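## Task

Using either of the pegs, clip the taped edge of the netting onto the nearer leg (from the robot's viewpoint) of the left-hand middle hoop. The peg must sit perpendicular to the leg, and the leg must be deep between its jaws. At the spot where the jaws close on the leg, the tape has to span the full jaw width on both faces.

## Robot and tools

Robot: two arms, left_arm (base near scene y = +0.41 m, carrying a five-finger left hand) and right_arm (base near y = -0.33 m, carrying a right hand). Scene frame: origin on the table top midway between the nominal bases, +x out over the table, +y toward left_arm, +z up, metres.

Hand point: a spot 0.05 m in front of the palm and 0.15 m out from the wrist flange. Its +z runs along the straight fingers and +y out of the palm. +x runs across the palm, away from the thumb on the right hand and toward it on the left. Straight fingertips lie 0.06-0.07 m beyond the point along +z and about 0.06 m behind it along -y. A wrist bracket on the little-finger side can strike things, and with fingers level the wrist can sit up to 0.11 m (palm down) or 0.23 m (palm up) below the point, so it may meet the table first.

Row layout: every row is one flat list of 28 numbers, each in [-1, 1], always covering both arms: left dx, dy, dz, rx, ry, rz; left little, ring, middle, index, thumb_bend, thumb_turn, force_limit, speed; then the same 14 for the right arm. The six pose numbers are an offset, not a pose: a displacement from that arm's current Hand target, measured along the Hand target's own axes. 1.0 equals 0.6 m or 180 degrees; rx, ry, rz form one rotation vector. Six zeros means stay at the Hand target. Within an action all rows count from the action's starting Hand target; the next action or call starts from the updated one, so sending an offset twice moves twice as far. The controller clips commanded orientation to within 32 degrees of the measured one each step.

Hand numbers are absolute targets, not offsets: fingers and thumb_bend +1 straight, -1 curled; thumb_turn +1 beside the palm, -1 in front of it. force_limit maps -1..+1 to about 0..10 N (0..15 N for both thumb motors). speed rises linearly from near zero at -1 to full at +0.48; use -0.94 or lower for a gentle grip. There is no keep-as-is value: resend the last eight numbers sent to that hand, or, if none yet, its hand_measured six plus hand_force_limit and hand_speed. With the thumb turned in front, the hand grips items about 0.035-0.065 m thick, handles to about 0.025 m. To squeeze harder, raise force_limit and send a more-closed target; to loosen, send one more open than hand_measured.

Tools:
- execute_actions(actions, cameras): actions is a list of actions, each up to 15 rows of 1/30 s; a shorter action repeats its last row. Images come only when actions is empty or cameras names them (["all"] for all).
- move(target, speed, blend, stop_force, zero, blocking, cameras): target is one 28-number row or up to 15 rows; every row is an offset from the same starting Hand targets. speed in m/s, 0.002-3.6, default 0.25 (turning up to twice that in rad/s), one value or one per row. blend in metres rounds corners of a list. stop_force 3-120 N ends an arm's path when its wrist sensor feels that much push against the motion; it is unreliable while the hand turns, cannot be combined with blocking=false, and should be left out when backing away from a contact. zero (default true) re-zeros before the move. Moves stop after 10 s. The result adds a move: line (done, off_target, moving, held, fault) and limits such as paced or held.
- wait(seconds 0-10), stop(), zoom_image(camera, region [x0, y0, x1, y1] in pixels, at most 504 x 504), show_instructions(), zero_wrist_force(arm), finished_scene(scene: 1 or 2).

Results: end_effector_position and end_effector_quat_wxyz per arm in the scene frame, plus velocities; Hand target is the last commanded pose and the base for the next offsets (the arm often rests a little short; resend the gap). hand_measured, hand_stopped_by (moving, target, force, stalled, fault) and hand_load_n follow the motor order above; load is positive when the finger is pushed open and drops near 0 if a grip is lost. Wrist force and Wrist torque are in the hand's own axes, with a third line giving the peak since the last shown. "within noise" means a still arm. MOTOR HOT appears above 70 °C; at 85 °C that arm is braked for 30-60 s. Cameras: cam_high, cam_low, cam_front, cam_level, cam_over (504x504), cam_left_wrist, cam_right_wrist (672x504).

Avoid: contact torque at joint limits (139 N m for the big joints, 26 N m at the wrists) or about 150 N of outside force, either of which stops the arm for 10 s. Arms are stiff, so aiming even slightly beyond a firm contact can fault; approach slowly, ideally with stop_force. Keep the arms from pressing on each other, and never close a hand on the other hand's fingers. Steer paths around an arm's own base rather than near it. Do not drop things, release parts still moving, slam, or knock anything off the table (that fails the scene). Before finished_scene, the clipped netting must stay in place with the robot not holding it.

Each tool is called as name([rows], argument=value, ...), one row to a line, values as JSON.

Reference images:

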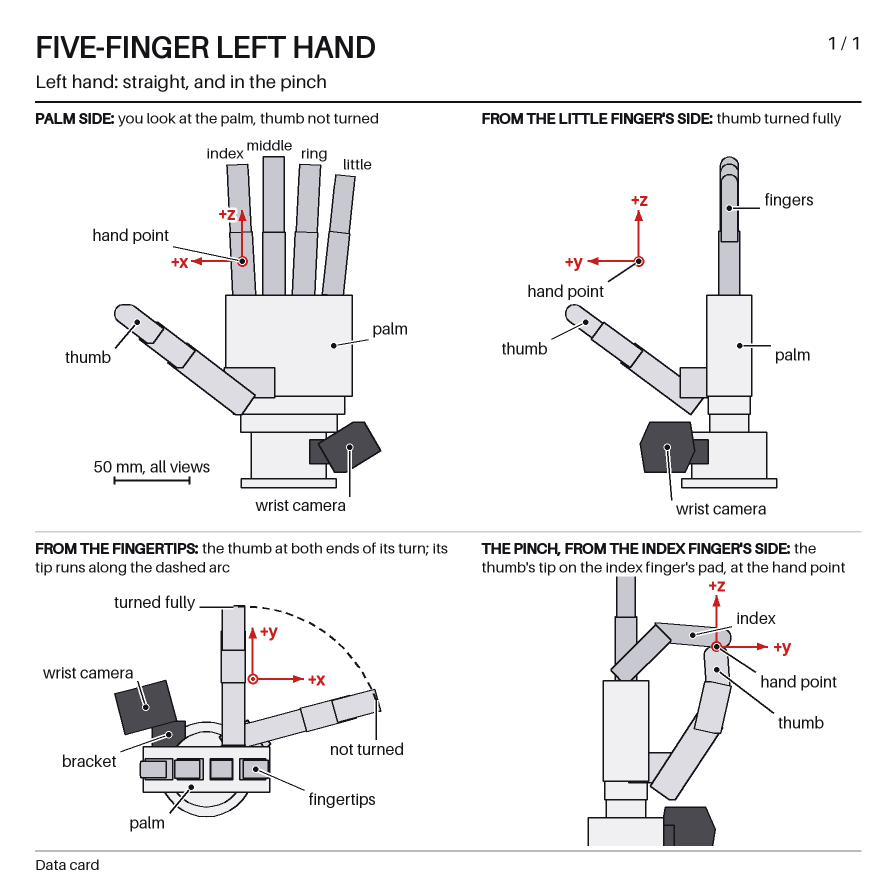

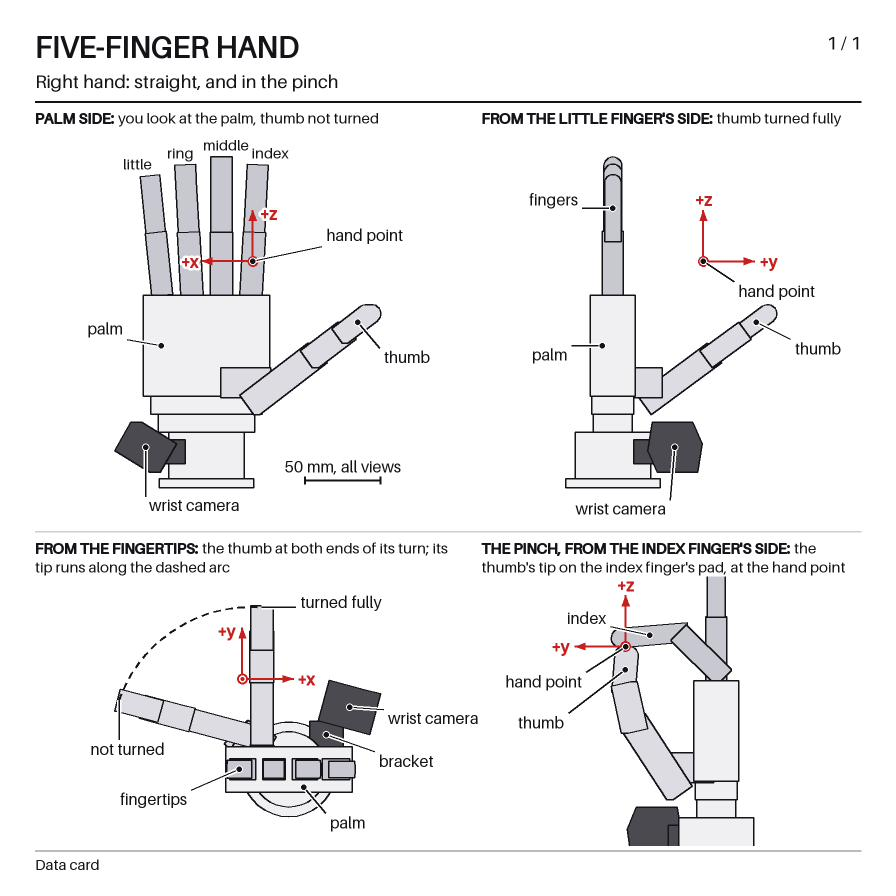

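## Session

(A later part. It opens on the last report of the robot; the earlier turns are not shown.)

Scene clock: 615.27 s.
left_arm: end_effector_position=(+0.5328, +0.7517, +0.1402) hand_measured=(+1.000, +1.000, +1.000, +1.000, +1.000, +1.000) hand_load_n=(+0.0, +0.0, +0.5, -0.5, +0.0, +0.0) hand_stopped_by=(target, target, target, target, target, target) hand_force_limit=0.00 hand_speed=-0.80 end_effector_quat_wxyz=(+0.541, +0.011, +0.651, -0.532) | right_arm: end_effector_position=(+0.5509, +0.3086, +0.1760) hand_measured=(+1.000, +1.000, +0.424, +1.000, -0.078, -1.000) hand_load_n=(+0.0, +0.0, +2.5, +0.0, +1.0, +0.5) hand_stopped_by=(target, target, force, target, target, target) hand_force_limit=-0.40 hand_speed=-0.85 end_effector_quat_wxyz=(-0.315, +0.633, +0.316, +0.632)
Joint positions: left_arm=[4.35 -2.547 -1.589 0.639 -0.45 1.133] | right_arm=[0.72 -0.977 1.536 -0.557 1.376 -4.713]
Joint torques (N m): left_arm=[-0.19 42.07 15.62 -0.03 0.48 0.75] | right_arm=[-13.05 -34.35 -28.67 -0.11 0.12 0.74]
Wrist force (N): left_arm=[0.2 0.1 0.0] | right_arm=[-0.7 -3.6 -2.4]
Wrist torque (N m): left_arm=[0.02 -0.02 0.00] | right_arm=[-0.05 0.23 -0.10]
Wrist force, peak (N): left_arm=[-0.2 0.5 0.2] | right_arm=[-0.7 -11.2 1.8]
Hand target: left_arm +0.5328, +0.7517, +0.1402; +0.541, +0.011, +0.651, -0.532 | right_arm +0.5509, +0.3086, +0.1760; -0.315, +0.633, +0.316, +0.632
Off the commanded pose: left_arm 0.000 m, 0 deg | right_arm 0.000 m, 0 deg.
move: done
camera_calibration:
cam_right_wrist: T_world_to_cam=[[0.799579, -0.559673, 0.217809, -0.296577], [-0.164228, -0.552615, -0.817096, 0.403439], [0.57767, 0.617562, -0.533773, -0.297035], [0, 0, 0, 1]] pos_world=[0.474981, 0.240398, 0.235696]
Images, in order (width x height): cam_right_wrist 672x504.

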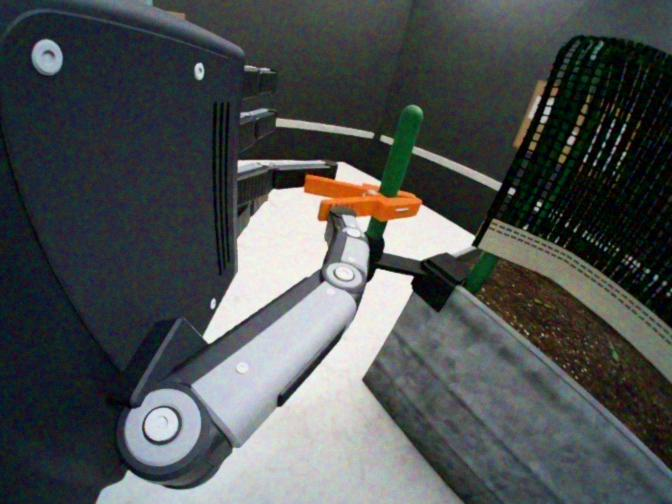

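execute_actions([
  [[0,0,0,0,0,0,1,1,1,1,1,1,0.0,-0.8,0,-0.0005,0,0,0,0,1,1,-0.203,1,-0.078,-1,1.0,-0.85],[0,0,0,0,0,0,1,1,1,1,1,1,0.0,-0.8,0,-0.0010,0,0,0,0,1,1,-0.206,1,-0.078,-1,1.0,-0.85],[0,0,0,0,0,0,1,1,1,1,1,1,0.0,-0.8,0,-0.0015,0,0,0,0,1,1,-0.209,1,-0.078,-1,1.0,-0.85],[0,0,0,0,0,0,1,1,1,1,1,1,0.0,-0.8,0,-0.0020,0,0,0,0,1,1,-0.212,1,-0.078,-1,1.0,-0.85],[0,0,0,0,0,0,1,1,1,1,1,1,0.0,-0.8,0,-0.0025,0,0,0,0,1,1,-0.215,1,-0.078,-1,1.0,-0.85],[0,0,0,0,0,0,1,1,1,1,1,1,0.0,-0.8,0,-0.0030,0,0,0,0,1,1,-0.218,1,-0.078,-1,1.0,-0.85],[0,0,0,0,0,0,1,1,1,1,1,1,0.0,-0.8,0,-0.0035,0,0,0,0,1,1,-0.221,1,-0.078,-1,1.0,-0.85],[0,0,0,0,0,0,1,1,1,1,1,1,0.0,-0.8,0,-0.0040,0,0,0,0,1,1,-0.224,1,-0.078,-1,1.0,-0.85],[0,0,0,0,0,0,1,1,1,1,1,1,0.0,-0.8,0,-0.0045,0,0,0,0,1,1,-0.227,1,-0.078,-1,1.0,-0.85],[0,0,0,0,0,0,1,1,1,1,1,1,0.0,-0.8,0,-0.0050,0,0,0,0,1,1,-0.230,1,-0.078,-1,1.0,-0.85],[0,0,0,0,0,0,1,1,1,1,1,1,0.0,-0.8,0,-0.0055,0,0,0,0,1,1,-0.233,1,-0.078,-1,1.0,-0.85],[0,0,0,0,0,0,1,1,1,1,1,1,0.0,-0.8,0,-0.0060,0,0,0,0,1,1,-0.236,1,-0.078,-1,1.0,-0.85],[0,0,0,0,0,0,1,1,1,1,1,1,0.0,-0.8,0,-0.0065,0,0,0,0,1,1,-0.239,1,-0.078,-1,1.0,-0.85],[0,0,0,0,0,0,1,1,1,1,1,1,0.0,-0.8,0,-0.0070,0,0,0,0,1,1,-0.242,1,-0.078,-1,1.0,-0.85],[0,0,0,0,0,0,1,1,1,1,1,1,0.0,-0.8,0,-0.0075,0,0,0,0,1,1,-0.245,1,-0.078,-1,1.0,-0.85]],
], cameras=["cam_right_wrist"])

zoom_image(camera="cam_right_wrist", region=[260, 120, 540, 330])

Scene clock: 622.97 s.
left_arm: end_effector_position=(+0.5328, +0.7517, +0.1402) hand_measured=(+1.000, +1.000, +1.000, +1.000, +1.000, +1.000) hand_load_n=(-0.5, +0.0, +0.0, +0.0, +0.0, +0.0) hand_stopped_by=(target, target, target, target, target, target) hand_force_limit=0.00 hand_speed=-0.80 end_effector_quat_wxyz=(+0.541, +0.011, +0.651, -0.532) | right_arm: end_effector_position=(+0.5475, +0.3112, +0.1760) hand_measured=(+1.000, +1.000, +0.338, +1.000, -0.074, -1.000) hand_load_n=(+0.0, +0.0, +6.5, +0.0, +12.0, +1.5) hand_stopped_by=(target, target, force, target, target, target) hand_force_limit=1.00 hand_speed=-0.85 end_effector_quat_wxyz=(-0.315, +0.633, +0.316, +0.632)
Joint positions: left_arm=[4.35 -2.547 -1.589 0.639 -0.45 1.133] | right_arm=[0.727 -0.977 1.536 -0.557 1.384 -4.713]
Joint torques (N m): left_arm=[-0.05 41.23 15.25 -0.1 0.59 0.76] | right_arm=[19.28 -34.6 -26.45 0.77 0.85 -2.13]
Wrist force (N): left_arm=[0.0 0.0 -0.2] | right_arm=[-0.5 7.0 3.5]
Wrist torque (N m): left_arm=[0.01 0.00 -0.01] | right_arm=[-0.02 0.12 0.10]
Wrist force, peak (N): left_arm=[0.0 0.0 -0.5] | right_arm=[-0.5 -11.9 -0.5]
Hand target: left_arm +0.5328, +0.7517, +0.1402; +0.541, +0.011, +0.651, -0.532 | right_arm +0.5473, +0.3113, +0.1760; -0.315, +0.633, +0.316, +0.632
Off the commanded pose: left_arm 0.000 m, 0 deg | right_arm 0.000 m, 0 deg.
camera_calibration:
cam_right_wrist: T_world_to_cam=[[0.799441, -0.559849, 0.217859, -0.292307], [-0.164304, -0.552585, -0.817101, 0.404348], [0.577839, 0.617429, -0.533744, -0.296732], [0, 0, 0, 1]] pos_world=[0.471581, 0.242999, 0.235696]
Images, in order (width x height): cam_right_wrist 672x504.

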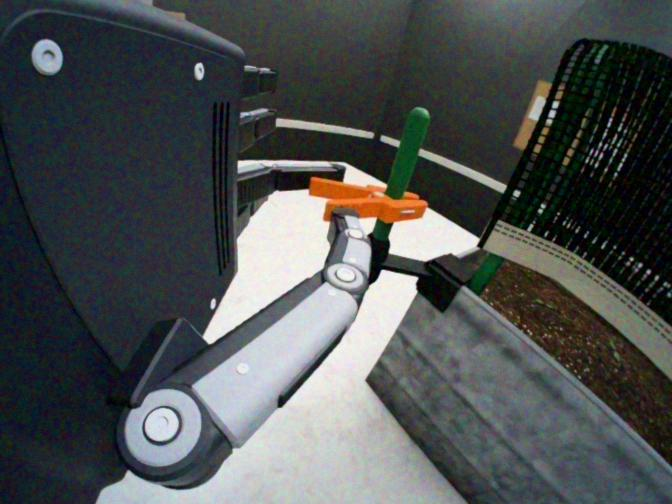

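Scaled by 1.800 from the camera's 672x504 image, which has a finer 960x720 frame.

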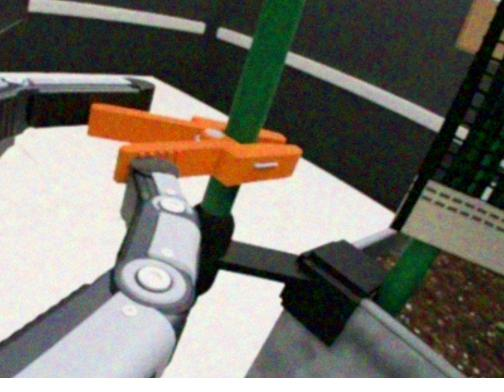

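execute_actions([
  [[0,0,0,0,0,0,1,1,1,1,1,1,0.0,-0.8,0,0,0,0,0,0,1,1,-0.250,1,-0.078,-1,1.0,-0.85],[0,0,0,0,0,0,1,1,1,1,1,1,0.0,-0.8,0,0,0,0,0,0,1,1,-0.253,1,-0.078,-1,1.0,-0.85],[0,0,0,0,0,0,1,1,1,1,1,1,0.0,-0.8,0,0,0,0,0,0,1,1,-0.256,1,-0.078,-1,1.0,-0.85],[0,0,0,0,0,0,1,1,1,1,1,1,0.0,-0.8,0,-0.0005,0,0,0,0,1,1,-0.259,1,-0.078,-1,1.0,-0.85],[0,0,0,0,0,0,1,1,1,1,1,1,0.0,-0.8,0,-0.0010,0,0,0,0,1,1,-0.262,1,-0.078,-1,1.0,-0.85],[0,0,0,0,0,0,1,1,1,1,1,1,0.0,-0.8,0,-0.0015,0,0,0,0,1,1,-0.265,1,-0.078,-1,1.0,-0.85],[0,0,0,0,0,0,1,1,1,1,1,1,0.0,-0.8,0,-0.0020,0,0,0,0,1,1,-0.268,1,-0.078,-1,1.0,-0.85],[0,0,0,0,0,0,1,1,1,1,1,1,0.0,-0.8,0,-0.0025,0,0,0,0,1,1,-0.271,1,-0.078,-1,1.0,-0.85],[0,0,0,0,0,0,1,1,1,1,1,1,0.0,-0.8,0,-0.0030,0,0,0,0,1,1,-0.274,1,-0.078,-1,1.0,-0.85],[0,0,0,0,0,0,1,1,1,1,1,1,0.0,-0.8,0,-0.0035,0,0,0,0,1,1,-0.277,1,-0.078,-1,1.0,-0.85],[0,0,0,0,0,0,1,1,1,1,1,1,0.0,-0.8,0,-0.0040,0,0,0,0,1,1,-0.280,1,-0.078,-1,1.0,-0.85],[0,0,0,0,0,0,1,1,1,1,1,1,0.0,-0.8,0,-0.0040,0,0,0,0,1,1,-0.283,1,-0.078,-1,1.0,-0.85],[0,0,0,0,0,0,1,1,1,1,1,1,0.0,-0.8,0,-0.0040,0,0,0,0,1,1,-0.286,1,-0.078,-1,1.0,-0.85],[0,0,0,0,0,0,1,1,1,1,1,1,0.0,-0.8,0,-0.0040,0,0,0,0,1,1,-0.289,1,-0.078,-1,1.0,-0.85],[0,0,0,0,0,0,1,1,1,1,1,1,0.0,-0.8,0,-0.0040,0,0,0,0,1,1,-0.292,1,-0.078,-1,1.0,-0.85]],
], cameras=[])

Scene clock: 631.90 s.
left_arm: end_effector_position=(+0.5328, +0.7517, +0.1402) hand_measured=(+1.000, +1.000, +1.000, +1.000, +1.000, +1.000) hand_load_n=(+0.0, +0.0, +0.0, +0.0, +0.0, +0.0) hand_stopped_by=(target, target, target, target, target, target) hand_force_limit=0.00 hand_speed=-0.80 end_effector_quat_wxyz=(+0.541, +0.011, +0.651, -0.532) | right_arm: end_effector_position=(+0.5454, +0.3128, +0.1760) hand_measured=(+1.000, +1.000, +0.282, +1.000, -0.074, -1.000) hand_load_n=(+0.0, +0.0, +10.0, +0.0, +14.0, +2.0) hand_stopped_by=(target, target, force, target, target, target) hand_force_limit=1.00 hand_speed=-0.85 end_effector_quat_wxyz=(-0.315, +0.633, +0.316, +0.632)
Joint positions: left_arm=[4.35 -2.547 -1.589 0.639 -0.45 1.133] | right_arm=[0.732 -0.977 1.535 -0.557 1.388 -4.713]
Joint torques (N m): left_arm=[-0.08 41.01 16.24 -0.02 0.51 0.71] | right_arm=[15.29 -34.64 -27.04 0.64 1.91 0.58]
Wrist force (N): left_arm=[0.0 0.1 0.0] | right_arm=[-0.6 2.0 3.3]
Wrist torque (N m): left_arm=[0.01 0.00 -0.01] | right_arm=[-0.03 0.14 0.00]
Wrist force, peak (N): left_arm=[0.1 0.5 -0.2] | right_arm=[-0.6 8.0 3.5]
Hand target: left_arm +0.5328, +0.7517, +0.1402; +0.541, +0.011, +0.651, -0.532 | right_arm +0.5454, +0.3128, +0.1760; -0.315, +0.633, +0.316, +0.632
Off the commanded pose: left_arm 0.000 m, 0 deg | right_arm 0.000 m, 0 deg.
No camera images: "cameras" was empty.

execute_actions([
  [[0,0,0,0,0,0,1,1,1,1,1,1,0.0,-0.8,0,-0.0005,0,0,0,0,1,1,-0.300,1,-0.06,-1,1.0,-0.85],[0,0,0,0,0,0,1,1,1,1,1,1,0.0,-0.8,0,-0.0010,0,0,0,0,1,1,-0.303,1,-0.06,-1,1.0,-0.85],[0,0,0,0,0,0,1,1,1,1,1,1,0.0,-0.8,0,-0.0015,0,0,0,0,1,1,-0.306,1,-0.06,-1,1.0,-0.85],[0,0,0,0,0,0,1,1,1,1,1,1,0.0,-0.8,0,-0.0020,0,0,0,0,1,1,-0.309,1,-0.06,-1,1.0,-0.85],[0,0,0,0,0,0,1,1,1,1,1,1,0.0,-0.8,0,-0.0025,0,0,0,0,1,1,-0.312,1,-0.06,-1,1.0,-0.85],[0,0,0,0,0,0,1,1,1,1,1,1,0.0,-0.8,0,-0.0030,0,0,0,0,1,1,-0.315,1,-0.06,-1,1.0,-0.85],[0,0,0,0,0,0,1,1,1,1,1,1,0.0,-0.8,0,-0.0035,0,0,0,0,1,1,-0.318,1,-0.06,-1,1.0,-0.85],[0,0,0,0,0,0,1,1,1,1,1,1,0.0,-0.8,0,-0.0040,0,0,0,0,1,1,-0.321,1,-0.06,-1,1.0,-0.85],[0,0,0,0,0,0,1,1,1,1,1,1,0.0,-0.8,0,-0.0040,0,0,0,0,1,1,-0.324,1,-0.06,-1,1.0,-0.85],[0,0,0,0,0,0,1,1,1,1,1,1,0.0,-0.8,0,-0.0040,0,0,0,0,1,1,-0.327,1,-0.06,-1,1.0,-0.85],[0,0,0,0,0,0,1,1,1,1,1,1,0.0,-0.8,0,-0.0040,0,0,0,0,1,1,-0.330,1,-0.06,-1,1.0,-0.85],[0,0,0,0,0,0,1,1,1,1,1,1,0.0,-0.8,0,-0.0040,0,0,0,0,1,1,-0.333,1,-0.06,-1,1.0,-0.85],[0,0,0,0,0,0,1,1,1,1,1,1,0.0,-0.8,0,-0.0040,0,0,0,0,1,1,-0.336,1,-0.06,-1,1.0,-0.85],[0,0,0,0,0,0,1,1,1,1,1,1,0.0,-0.8,0,-0.0040,0,0,0,0,1,1,-0.339,1,-0.06,-1,1.0,-0.85],[0,0,0,0,0,0,1,1,1,1,1,1,0.0,-0.8,0,-0.0040,0,0,0,0,1,1,-0.342,1,-0.06,-1,1.0,-0.85]],
], cameras=["cam_right_wrist"])

zoom_image(camera="cam_right_wrist", region=[260, 120, 540, 330])

Scene clock: 645.77 s.
left_arm: end_effector_position=(+0.5328, +0.7517, +0.1402) hand_measured=(+1.000, +1.000, +1.000, +1.000, +1.000, +1.000) hand_load_n=(+0.0, +0.0, -0.5, +0.0, +0.0, +0.0) hand_stopped_by=(target, target, target, target, target, target) hand_force_limit=0.00 hand_speed=-0.80 end_effector_quat_wxyz=(+0.541, +0.011, +0.651, -0.532) | right_arm: end_effector_position=(+0.5435, +0.3142, +0.1760) hand_measured=(+1.000, +1.000, +0.236, +1.000, -0.054, -1.000) hand_load_n=(+0.0, +0.0, +11.0, +0.0, +13.5, +2.0) hand_stopped_by=(target, target, force, target, target, target) hand_force_limit=1.00 hand_speed=-0.85 end_effector_quat_wxyz=(-0.315, +0.633, +0.316, +0.632)
Joint positions: left_arm=[4.35 -2.547 -1.589 0.639 -0.45 1.133] | right_arm=[0.736 -0.976 1.535 -0.557 1.392 -4.713]
Joint torques (N m): left_arm=[-0.48 41.64 16.16 0.02 0.62 0.7] | right_arm=[14.11 -34.47 -27.87 0.42 2.25 2.35]
Wrist force (N): left_arm=[-0.3 -0.1 0.0] | right_arm=[-0.6 0.4 2.0]
Wrist torque (N m): left_arm=[-0.01 0.05 -0.02] | right_arm=[-0.06 0.16 -0.03]
Wrist force, peak (N): left_arm=[-0.4 0.0 -0.1] | right_arm=[-0.4 2.2 3.7]
Hand target: left_arm +0.5328, +0.7517, +0.1402; +0.541, +0.011, +0.651, -0.532 | right_arm +0.5435, +0.3142, +0.1760; -0.315, +0.633, +0.316, +0.632
Off the commanded pose: left_arm 0.000 m, 0 deg | right_arm 0.000 m, 0 deg.
camera_calibration:
cam_right_wrist: T_world_to_cam=[[0.7995, -0.559756, 0.217881, -0.287485], [-0.16425, -0.552639, -0.817075, 0.40533], [0.577773, 0.617465, -0.533775, -0.296242], [0, 0, 0, 1]] pos_world=[0.467581, 0.245999, 0.235696]
Images, in order (width x height): cam_right_wrist 672x504.

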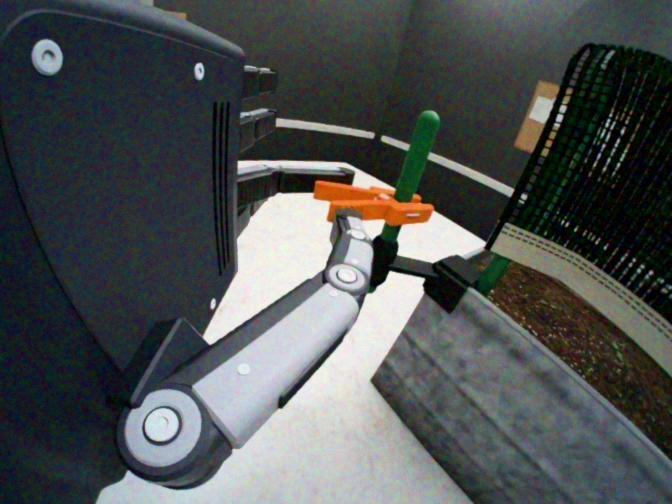

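Scaled by 1.800 from the camera's 672x504 image, which has a finer 960x720 frame.

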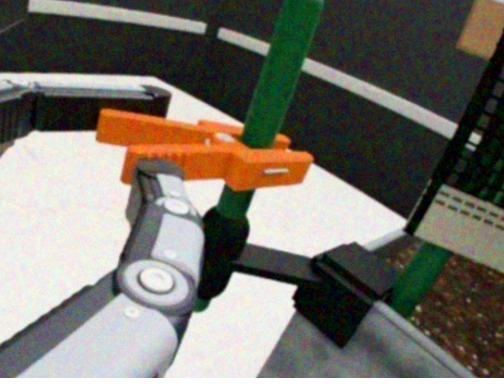

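execute_actions([
  [[0,0,0,0,0,0,1,1,1,1,1,1,0.0,-0.8,0,-0.0005,0,0,0,0,1,1,-0.350,1,-0.025,-1,1.0,-0.85],[0,0,0,0,0,0,1,1,1,1,1,1,0.0,-0.8,0,-0.0010,0,0,0,0,1,1,-0.353,1,-0.025,-1,1.0,-0.85],[0,0,0,0,0,0,1,1,1,1,1,1,0.0,-0.8,0,-0.0015,0,0,0,0,1,1,-0.356,1,-0.025,-1,1.0,-0.85],[0,0,0,0,0,0,1,1,1,1,1,1,0.0,-0.8,0,-0.0020,0,0,0,0,1,1,-0.359,1,-0.025,-1,1.0,-0.85],[0,0,0,0,0,0,1,1,1,1,1,1,0.0,-0.8,0,-0.0025,0,0,0,0,1,1,-0.362,1,-0.025,-1,1.0,-0.85],[0,0,0,0,0,0,1,1,1,1,1,1,0.0,-0.8,0,-0.0030,0,0,0,0,1,1,-0.365,1,-0.025,-1,1.0,-0.85],[0,0,0,0,0,0,1,1,1,1,1,1,0.0,-0.8,0,-0.0035,0,0,0,0,1,1,-0.368,1,-0.025,-1,1.0,-0.85],[0,0,0,0,0,0,1,1,1,1,1,1,0.0,-0.8,0,-0.0040,0,0,0,0,1,1,-0.371,1,-0.025,-1,1.0,-0.85],[0,0,0,0,0,0,1,1,1,1,1,1,0.0,-0.8,0,-0.0040,0,0,0,0,1,1,-0.374,1,-0.025,-1,1.0,-0.85],[0,0,0,0,0,0,1,1,1,1,1,1,0.0,-0.8,0,-0.0040,0,0,0,0,1,1,-0.377,1,-0.025,-1,1.0,-0.85],[0,0,0,0,0,0,1,1,1,1,1,1,0.0,-0.8,0,-0.0040,0,0,0,0,1,1,-0.380,1,-0.025,-1,1.0,-0.85],[0,0,0,0,0,0,1,1,1,1,1,1,0.0,-0.8,0,-0.0040,0,0,0,0,1,1,-0.383,1,-0.025,-1,1.0,-0.85],[0,0,0,0,0,0,1,1,1,1,1,1,0.0,-0.8,0,-0.0040,0,0,0,0,1,1,-0.386,1,-0.025,-1,1.0,-0.85],[0,0,0,0,0,0,1,1,1,1,1,1,0.0,-0.8,0,-0.0040,0,0,0,0,1,1,-0.389,1,-0.025,-1,1.0,-0.85],[0,0,0,0,0,0,1,1,1,1,1,1,0.0,-0.8,0,-0.0040,0,0,0,0,1,1,-0.392,1,-0.025,-1,1.0,-0.85]],
], cameras=["cam_right_wrist"])

zoom_image(camera="cam_right_wrist", region=[260, 120, 540, 330])

Scene clock: 653.93 s.
left_arm: end_effector_position=(+0.5328, +0.7517, +0.1402) hand_measured=(+1.000, +1.000, +1.000, +1.000, +1.000, +1.000) hand_load_n=(+0.0, +0.5, +0.0, +0.0, +0.0, +0.0) hand_stopped_by=(target, target, target, target, target, target) hand_force_limit=0.00 hand_speed=-0.80 end_effector_quat_wxyz=(+0.541, +0.011, +0.651, -0.532) | right_arm: end_effector_position=(+0.5416, +0.3157, +0.1760) hand_measured=(+1.000, +1.000, +0.198, +1.000, -0.020, -1.000) hand_load_n=(+0.0, +0.0, +10.0, +0.0, +9.5, +1.0) hand_stopped_by=(target, target, force, target, target, target) hand_force_limit=1.00 hand_speed=-0.85 end_effector_quat_wxyz=(-0.315, +0.633, +0.316, +0.632)
Joint positions: left_arm=[4.35 -2.547 -1.589 0.639 -0.45 1.133] | right_arm=[0.74 -0.976 1.534 -0.556 1.396 -4.713]
Joint torques (N m): left_arm=[-0.01 41.51 16.54 0 0.76 0.72] | right_arm=[14.91 -34.38 -28.99 -0.03 1.93 2.42]
Wrist force (N): left_arm=[-0.2 0.1 0.0] | right_arm=[-0.6 0.9 -1.3]
Wrist torque (N m): left_arm=[0.02 0.04 -0.01] | right_arm=[-0.12 0.19 0.00]
Wrist force, peak (N): left_arm=[-0.4 0.3 -0.2] | right_arm=[-0.9 2.8 -0.9]
Hand target: left_arm +0.5328, +0.7517, +0.1402; +0.541, +0.011, +0.651, -0.532 | right_arm +0.5415, +0.3157, +0.1760; -0.315, +0.633, +0.316, +0.632
Off the commanded pose: left_arm 0.000 m, 0 deg | right_arm 0.000 m, 0 deg.
camera_calibration:
cam_right_wrist: T_world_to_cam=[[0.7995, -0.559756, 0.217881, -0.285183], [-0.16425, -0.552639, -0.817075, 0.405792], [0.577773, 0.617465, -0.533775, -0.296009], [0, 0, 0, 1]] pos_world=[0.465681, 0.247399, 0.235696]
Images, in order (width x height): cam_right_wrist 672x504.

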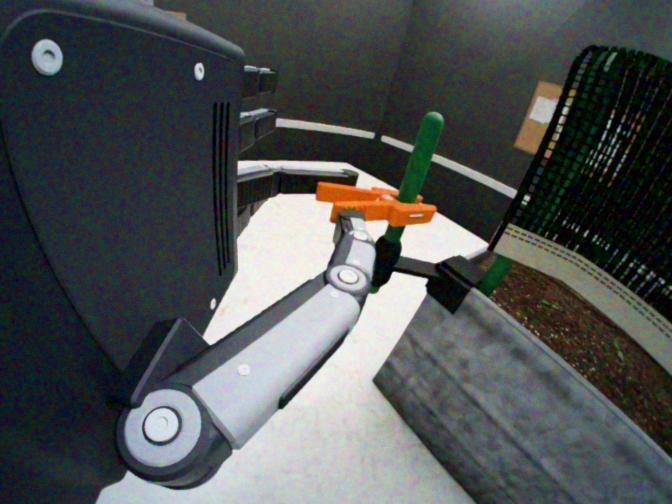

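Scaled by 1.800 from the camera's 672x504 image, which has a finer 960x720 frame.

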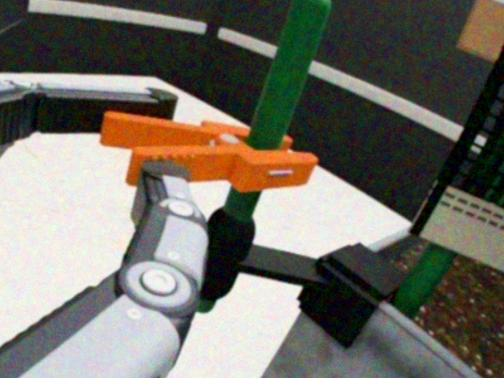

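execute_actions([
  [[0,0,0,0,0,0,1,1,1,1,1,1,0.0,-0.8,0,-0.0008,0,0,0,0,1,1,-0.400,1,-0.005,-1,1.0,-0.85],[0,0,0,0,0,0,1,1,1,1,1,1,0.0,-0.8,0,-0.0016,0,0,0,0,1,1,-0.403,1,-0.005,-1,1.0,-0.85],[0,0,0,0,0,0,1,1,1,1,1,1,0.0,-0.8,0,-0.0024,0,0,0,0,1,1,-0.406,1,-0.005,-1,1.0,-0.85],[0,0,0,0,0,0,1,1,1,1,1,1,0.0,-0.8,0,-0.0032,0,0,0,0,1,1,-0.409,1,-0.005,-1,1.0,-0.85],[0,0,0,0,0,0,1,1,1,1,1,1,0.0,-0.8,0,-0.0040,0,0,0,0,1,1,-0.412,1,-0.005,-1,1.0,-0.85],[0,0,0,0,0,0,1,1,1,1,1,1,0.0,-0.8,0,-0.0040,0,0,0,0,1,1,-0.415,1,-0.005,-1,1.0,-0.85],[0,0,0,0,0,0,1,1,1,1,1,1,0.0,-0.8,0,-0.0040,0,0,0,0,1,1,-0.418,1,-0.005,-1,1.0,-0.85],[0,0,0,0,0,0,1,1,1,1,1,1,0.0,-0.8,0,-0.0040,0,0,0,0,1,1,-0.421,1,-0.005,-1,1.0,-0.85],[0,0,0,0,0,0,1,1,1,1,1,1,0.0,-0.8,0,-0.0048,0,0,0,0,1,1,-0.424,1,0.01,-1,1.0,-0.85],[0,0,0,0,0,0,1,1,1,1,1,1,0.0,-0.8,0,-0.0056,0,0,0,0,1,1,-0.427,1,0.01,-1,1.0,-0.85],[0,0,0,0,0,0,1,1,1,1,1,1,0.0,-0.8,0,-0.0064,0,0,0,0,1,1,-0.430,1,0.01,-1,1.0,-0.85],[0,0,0,0,0,0,1,1,1,1,1,1,0.0,-0.8,0,-0.0072,0,0,0,0,1,1,-0.433,1,0.01,-1,1.0,-0.85],[0,0,0,0,0,0,1,1,1,1,1,1,0.0,-0.8,0,-0.0080,0,0,0,0,1,1,-0.436,1,0.01,-1,1.0,-0.85],[0,0,0,0,0,0,1,1,1,1,1,1,0.0,-0.8,0,-0.0080,0,0,0,0,1,1,-0.439,1,0.01,-1,1.0,-0.85],[0,0,0,0,0,0,1,1,1,1,1,1,0.0,-0.8,0,-0.0080,0,0,0,0,1,1,-0.442,1,0.01,-1,1.0,-0.85]],
  [[0,0,0,0,0,0,1,1,1,1,1,1,0.0,-0.8,0,0,0,0,0,0,1,1,-0.45,1,0.01,-1,1.0,-0.85],[0,0,0,0,0,0,1,1,1,1,1,1,0.0,-0.8,0,0,0,0,0,0,1,1,-0.46,1,0.01,-1,1.0,-0.85]],
], cameras=["cam_right_wrist"])

zoom_image(camera="cam_right_wrist", region=[260, 120, 540, 330])

Scene clock: 665.67 s.
left_arm: end_effector_position=(+0.5328, +0.7517, +0.1402) hand_measured=(+1.000, +1.000, +1.000, +1.000, +1.000, +1.000) hand_load_n=(+0.0, +0.0, +0.0, -0.5, +0.0, -0.5) hand_stopped_by=(target, target, target, target, target, target) hand_force_limit=0.00 hand_speed=-0.80 end_effector_quat_wxyz=(+0.541, +0.011, +0.651, -0.532) | right_arm: end_effector_position=(+0.5377, +0.3186, +0.1760) hand_measured=(+1.000, +1.000, +0.128, +1.000, +0.014, -1.000) hand_load_n=(+0.0, +0.0, +10.0, +0.0, +6.5, +1.0) hand_stopped_by=(target, target, force, target, target, target) hand_force_limit=1.00 hand_speed=-0.85 end_effector_quat_wxyz=(-0.315, +0.633, +0.316, +0.632)
Joint positions: left_arm=[4.35 -2.547 -1.589 0.639 -0.45 1.133] | right_arm=[0.749 -0.976 1.533 -0.556 1.405 -4.713]
Joint torques (N m): left_arm=[-0.26 40.67 16.43 0.03 0.79 0.75] | right_arm=[16.06 -34.89 -29.16 -0.18 1.64 2.42]
Wrist force (N): left_arm=[0.0 0.4 -0.2] | right_arm=[-0.9 1.5 -2.8]
Wrist torque (N m): left_arm=[0.07 0.01 -0.02] | right_arm=[-0.18 0.25 0.00]
Wrist force, peak (N): left_arm=[-0.4 0.2 -0.2] | right_arm=[-0.9 2.6 -3.2]
Hand target: left_arm +0.5328, +0.7517, +0.1402; +0.541, +0.011, +0.651, -0.532 | right_arm +0.5377, +0.3186, +0.1760; -0.315, +0.633, +0.316, +0.632
Off the commanded pose: left_arm 0.000 m, 0 deg | right_arm 0.000 m, 0 deg.
camera_calibration:
cam_right_wrist: T_world_to_cam=[[0.7995, -0.559756, 0.217881, -0.280441], [-0.16425, -0.552639, -0.817075, 0.406754], [0.577773, 0.617465, -0.533775, -0.295546], [0, 0, 0, 1]] pos_world=[0.461781, 0.250299, 0.235696]
Images, in order (width x height): cam_right_wrist 672x504.

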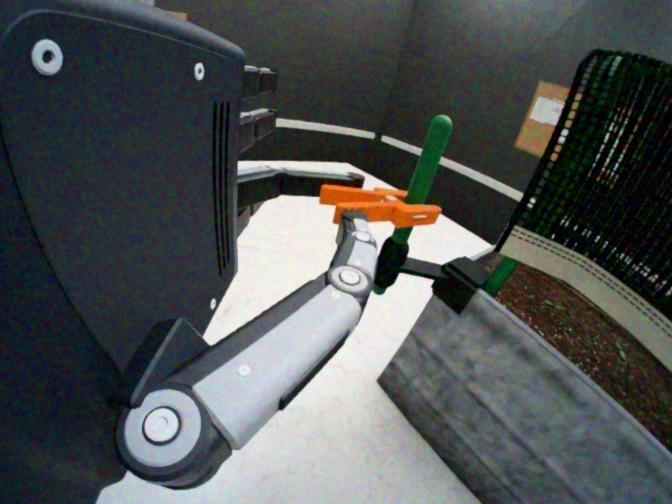

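Scaled by 1.800 from the camera's 672x504 image, which has a finer 960x720 frame.

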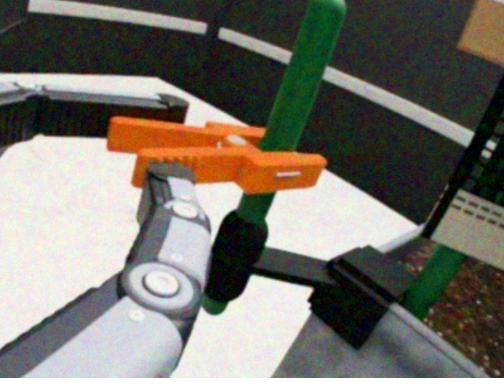

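move(target=[0,0,0,0,0,0,1,1,1,1,1,1,0.0,-0.8,0,-0.0091,-0.0042,0,0,0,1,1,-0.46,1,0.01,-1,1.0,-0.85], speed=0.02, stop_force=6, cameras=["cam_right_wrist"])

zoom_image(camera="cam_right_wrist", region=[260, 120, 540, 330])

Scene clock: 675.73 s.
left_arm: end_effector_position=(+0.5328, +0.7517, +0.1402) hand_measured=(+1.000, +1.000, +1.000, +1.000, +1.000, +1.000) hand_load_n=(+0.0, -0.5, +0.0, +0.0, +0.0, +0.0) hand_stopped_by=(target, target, target, target, target, target) hand_force_limit=0.00 hand_speed=-0.80 end_effector_quat_wxyz=(+0.541, +0.011, +0.651, -0.532) | right_arm: end_effector_position=(+0.5318, +0.3198, +0.1760) hand_measured=(+1.000, +1.000, +0.128, +1.000, +0.014, -1.000) hand_load_n=(+0.5, +0.0, +10.5, +0.0, +6.5, +1.0) hand_stopped_by=(target, target, force, target, target, target) hand_force_limit=1.00 hand_speed=-0.85 end_effector_quat_wxyz=(-0.315, +0.633, +0.316, +0.632)
Joint positions: left_arm=[4.35 -2.547 -1.589 0.639 -0.45 1.133] | right_arm=[0.757 -0.98 1.541 -0.559 1.413 -4.713]
Joint torques (N m): left_arm=[-0.24 40.66 16.14 0.03 0.88 0.89] | right_arm=[14.73 -55.68 -6.62 -3.35 1.78 2.39]
Wrist force (N): left_arm=[-0.1 0.0 -0.2] | right_arm=[-0.8 0.9 -2.2]
Wrist torque (N m): left_arm=[0.02 0.01 -0.01] | right_arm=[-0.17 0.24 -0.02]
Wrist force, peak (N): left_arm=[-0.1 0.3 -0.3] | right_arm=[-1.2 1.6 -3.0]
Hand target: left_arm +0.5328, +0.7517, +0.1402; +0.541, +0.011, +0.651, -0.532 | right_arm +0.5318, +0.3198, +0.1760; -0.315, +0.633, +0.316, +0.632
Off the commanded pose: left_arm 0.000 m, 0 deg | right_arm 0.000 m, 0 deg.
move: done
camera_calibration:
cam_right_wrist: T_world_to_cam=[[0.7995, -0.559756, 0.217881, -0.275077], [-0.16425, -0.552639, -0.817075, 0.40652], [0.577773, 0.617465, -0.533775, -0.292998], [0, 0, 0, 1]] pos_world=[0.455981, 0.251599, 0.235696]
Images, in order (width x height): cam_right_wrist 672x504.

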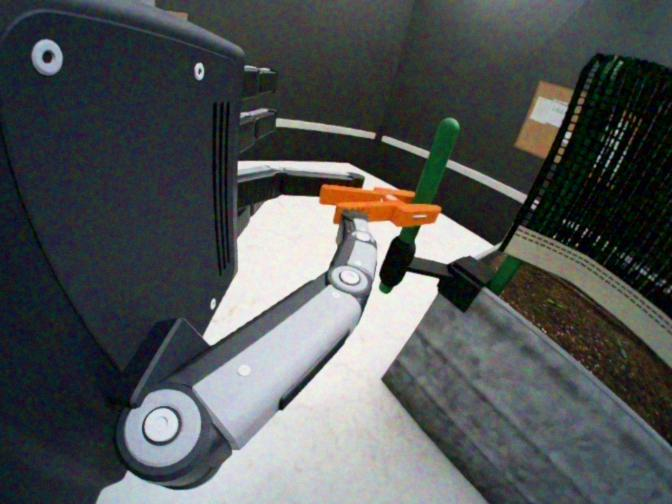

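Scaled by 1.800 from the camera's 672x504 image, which has a finer 960x720 frame.

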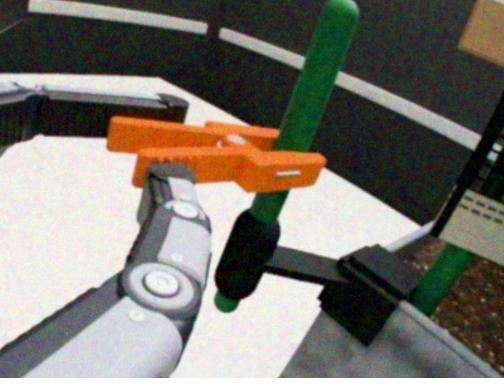

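move(target=[0,0,0,0,0,0,1,1,1,1,1,1,0.0,-0.8,0,-0.0453,-0.0212,0,0,0,1,1,-0.46,1,0.01,-1,1.0,-0.85], speed=0.04, stop_force=8, cameras=["cam_right_wrist","cam_over","cam_level"])

zoom_image(camera="cam_right_wrist", region=[260, 120, 540, 330])

zoom_image(camera="cam_over", region=[110, 240, 230, 330])

zoom_image(camera="cam_level", region=[50, 210, 170, 310])

Scene clock: 681.00 s.
left_arm: end_effector_position=(+0.5328, +0.7517, +0.1402) hand_measured=(+1.000, +1.000, +1.000, +1.000, +1.000, +1.000) hand_load_n=(+0.0, +0.0, +0.0, +0.0, +0.0, +0.0) hand_stopped_by=(target, target, target, target, target, target) hand_force_limit=0.00 hand_speed=-0.80 end_effector_quat_wxyz=(+0.541, +0.011, +0.651, -0.532) | right_arm: end_effector_position=(+0.5025, +0.3260, +0.1760) hand_measured=(+1.000, +1.000, +0.128, +1.000, +0.014, -1.000) hand_load_n=(+0.0, +0.0, +12.0, +0.0, +11.0, +2.0) hand_stopped_by=(target, target, force, target, target, target) hand_force_limit=1.00 hand_speed=-0.85 end_effector_quat_wxyz=(-0.315, +0.633, +0.316, +0.632)
Joint positions: left_arm=[4.35 -2.547 -1.589 0.639 -0.45 1.133] | right_arm=[0.802 -1 1.576 -0.574 1.458 -4.713]
Joint torques (N m): left_arm=[-0.11 40.21 17.37 -0.01 0.74 0.75] | right_arm=[13.53 -54.75 -6.03 -3.2 2.22 2.32]
Wrist force (N): left_arm=[0.1 0.0 0.1] | right_arm=[-0.8 -0.6 -0.7]
Wrist torque (N m): left_arm=[-0.01 0.01 0.00] | right_arm=[-0.12 0.21 -0.04]
Wrist force, peak (N): left_arm=[-0.3 0.4 -0.4] | right_arm=[-0.9 1.1 -2.3]
Hand target: left_arm +0.5328, +0.7517, +0.1402; +0.541, +0.011, +0.651, -0.532 | right_arm +0.5025, +0.3260, +0.1760; -0.315, +0.633, +0.316, +0.632
Off the commanded pose: left_arm 0.000 m, 0 deg | right_arm 0.000 m, 0 deg.
move: done
camera_calibration:
cam_right_wrist: T_world_to_cam=[[0.7995, -0.559756, 0.217881, -0.248101], [-0.16425, -0.552639, -0.817075, 0.405117], [0.577773, 0.617465, -0.533775, -0.27984], [0, 0, 0, 1]] pos_world=[0.426581, 0.257799, 0.235696]
Images, in order (width x height): cam_level 504x504, cam_over 504x504, cam_right_wrist 672x504.

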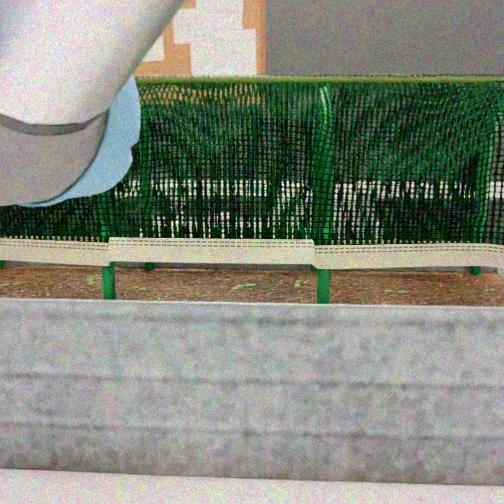

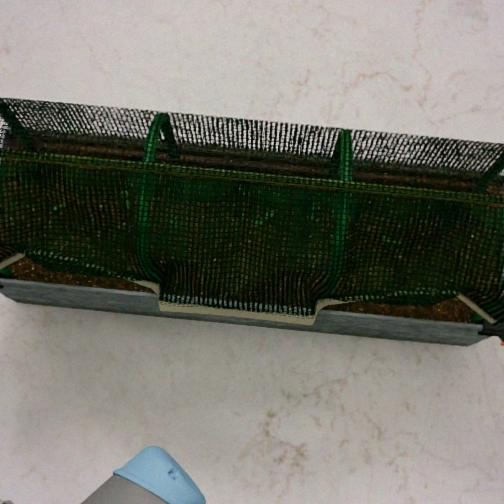

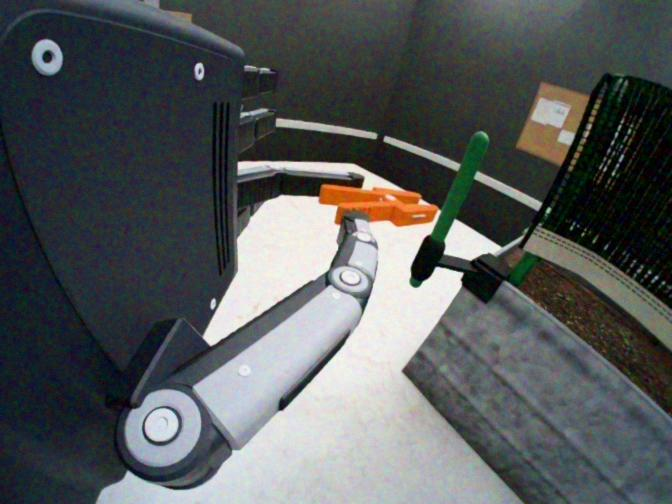

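Scaled by 1.800 from the camera's 672x504 image, which has a finer 960x720 frame.

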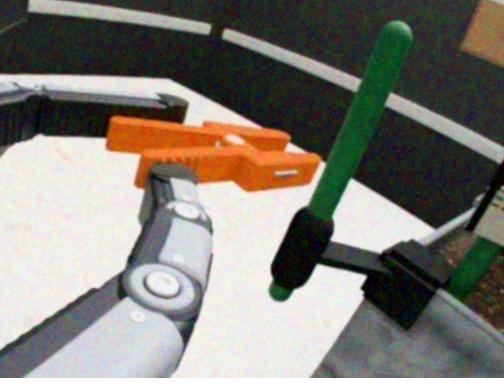

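Scaled by 4.200.

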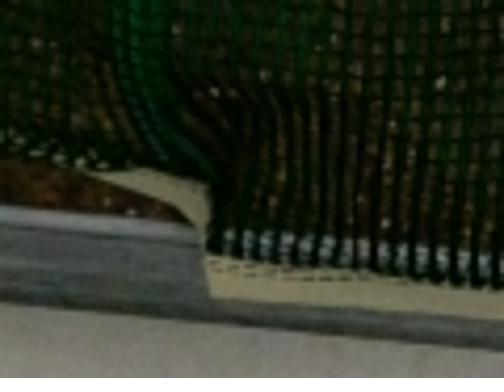

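Scaled by 4.200.

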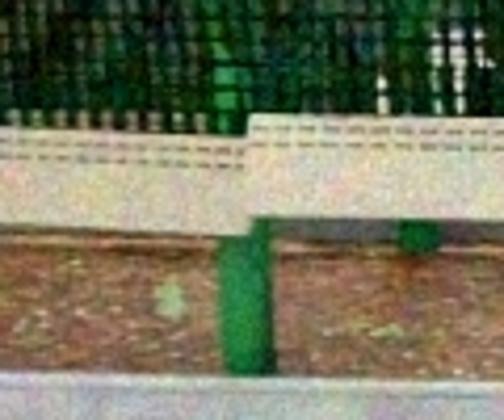

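move([
  [0,0,0,0,0,0,1,1,1,1,1,1,0.0,-0.8,0.0233,0.0763,-0.1220,0,0,0,1,1,-0.46,1,0.01,-1,1.0,-0.85],
  [0,0,0,0,0,0,1,1,1,1,1,1,0.0,-0.8,0.0233,0.2633,-0.2733,-0.0167,0,0,1,1,-0.46,1,0.01,-1,1.0,-0.85],
], speed=0.12, blend=[0.03,0], cameras=["all"])

zoom_image(camera="cam_right_wrist", region=[290, 100, 630, 340])

zoom_image(camera="cam_over", region=[100, 240, 240, 400])

zoom_image(camera="cam_front", region=[80, 240, 260, 390])

Scene clock: 696.97 s.
left_arm: end_effector_position=(+0.5328, +0.7517, +0.1402) hand_measured=(+1.000, +1.000, +1.000, +1.000, +1.000, +1.000) hand_load_n=(+0.0, -0.5, +0.0, +0.0, +0.0, +0.0) hand_stopped_by=(target, target, target, target, target, target) hand_force_limit=0.00 hand_speed=-0.80 end_effector_quat_wxyz=(+0.541, +0.011, +0.651, -0.532) | right_arm: end_effector_position=(+0.5299, +0.1002, +0.1903) hand_measured=(+1.000, +1.000, +0.128, +1.000, +0.014, -1.000) hand_load_n=(+0.0, +0.0, +12.0, +0.0, +11.5, +1.5) hand_stopped_by=(target, target, force, target, target, target) hand_force_limit=1.00 hand_speed=-0.85 end_effector_quat_wxyz=(-0.298, +0.641, +0.299, +0.640)
Joint positions: left_arm=[4.35 -2.547 -1.589 0.639 -0.45 1.133] | right_arm=[0.407 -1.341 2.05 -0.707 1.116 -4.714]
Joint torques (N m): left_arm=[-0.61 40.32 16.97 -0.04 1.06 0.74] | right_arm=[-14.43 -37.68 -4.81 -3.02 -1.76 2.37]
Wrist force (N): left_arm=[-0.2 0.1 -0.3] | right_arm=[-0.9 -0.2 -0.4]
Wrist torque (N m): left_arm=[0.03 0.03 -0.02] | right_arm=[-0.09 0.22 0.03]
Wrist force, peak (N): left_arm=[0.3 0.4 -0.3] | right_arm=[-1.1 -1.3 -0.2]
Hand target: left_arm +0.5328, +0.7517, +0.1402; +0.541, +0.011, +0.651, -0.532 | right_arm +0.5299, +0.1000, +0.1903; -0.298, +0.641, +0.299, +0.640
Off the commanded pose: left_arm 0.000 m, 0 deg | right_arm 0.000 m, 0 deg.
move: done
camera_calibration:
cam_left_wrist: T_world_to_cam=[[-0.671921, -0.56639, 0.477205, 0.716376], [-0.582122, 0.00553107, -0.813082, 0.414586], [0.457882, -0.824119, -0.333425, 0.539922], [0, 0, 0, 1]] pos_world=[0.475467, 0.848415, 0.175257]
cam_right_wrist: T_world_to_cam=[[0.769009, -0.600925, 0.217978, -0.379293], [-0.192965, -0.543314, -0.817052, 0.310776], [0.609417, 0.586259, -0.533771, -0.162246], [0, 0, 0, 1]] pos_world=[0.450524, 0.0360402, 0.249996]

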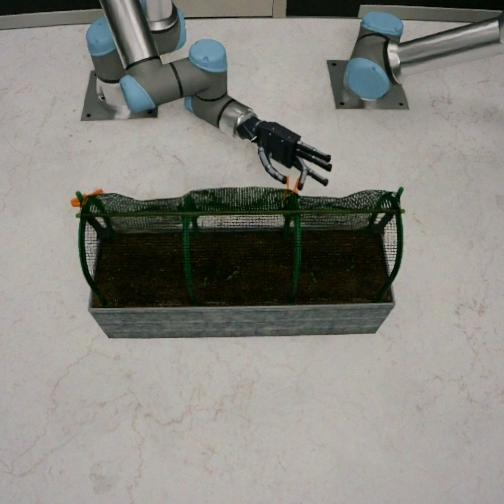

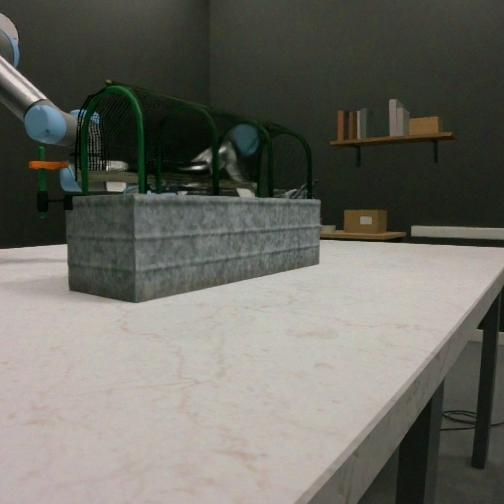

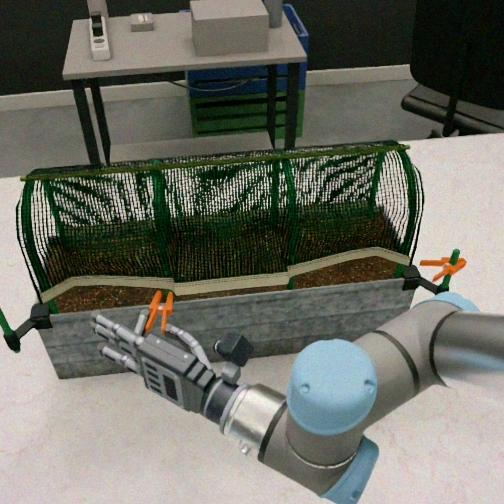

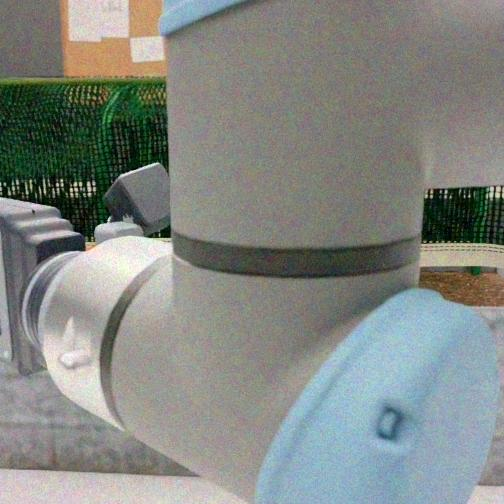

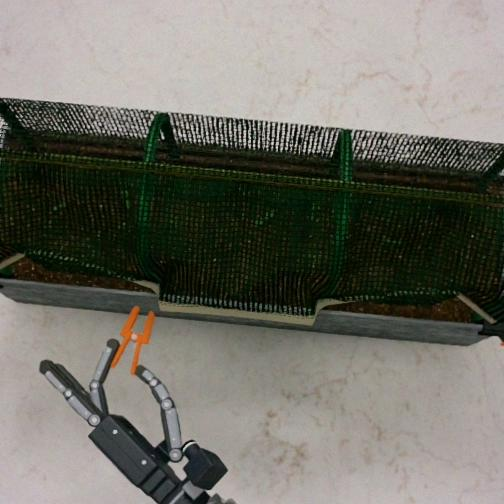

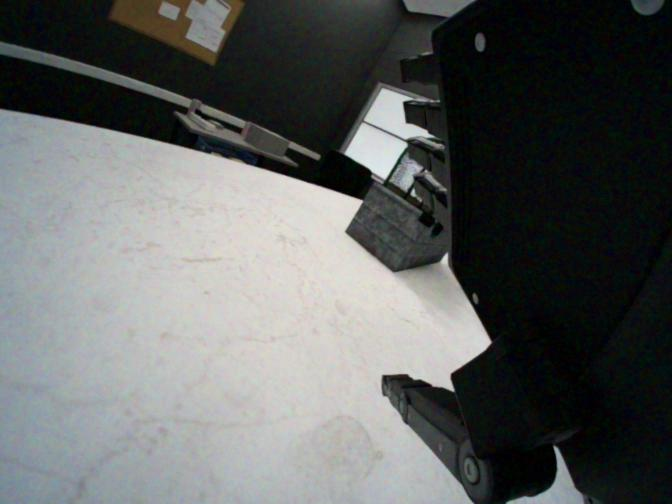

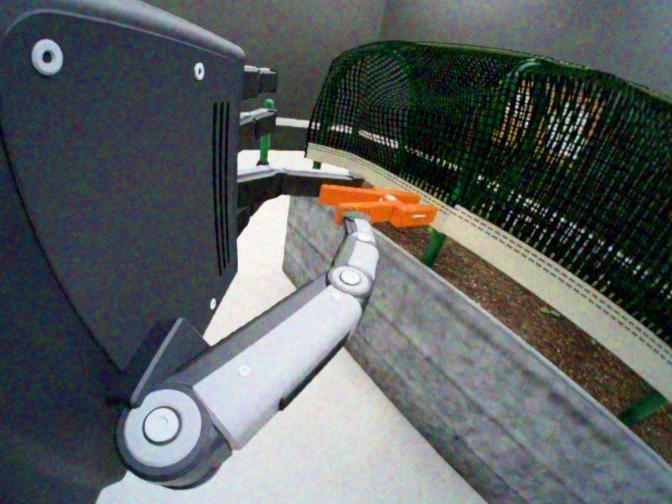

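Scaled by 1.482 from the camera's 672x504 image, which has a finer 960x720 frame.

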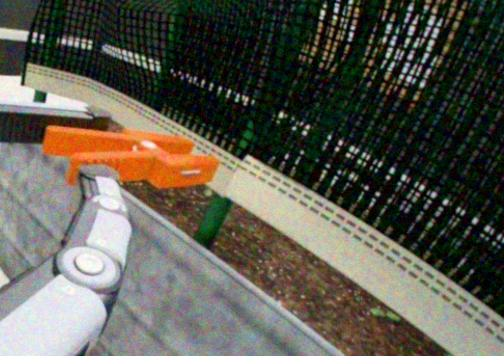

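Scaled by 3.150.

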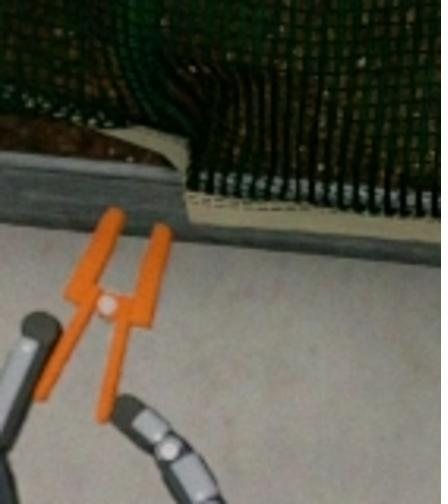

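Scaled by 2.800.

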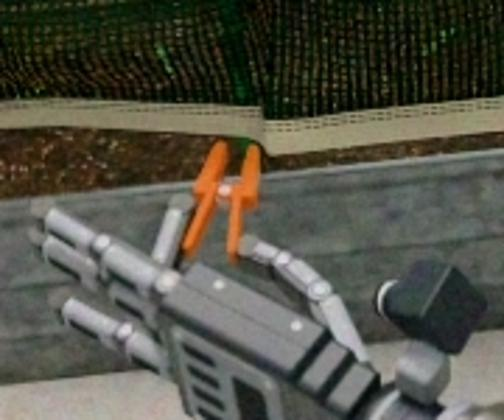

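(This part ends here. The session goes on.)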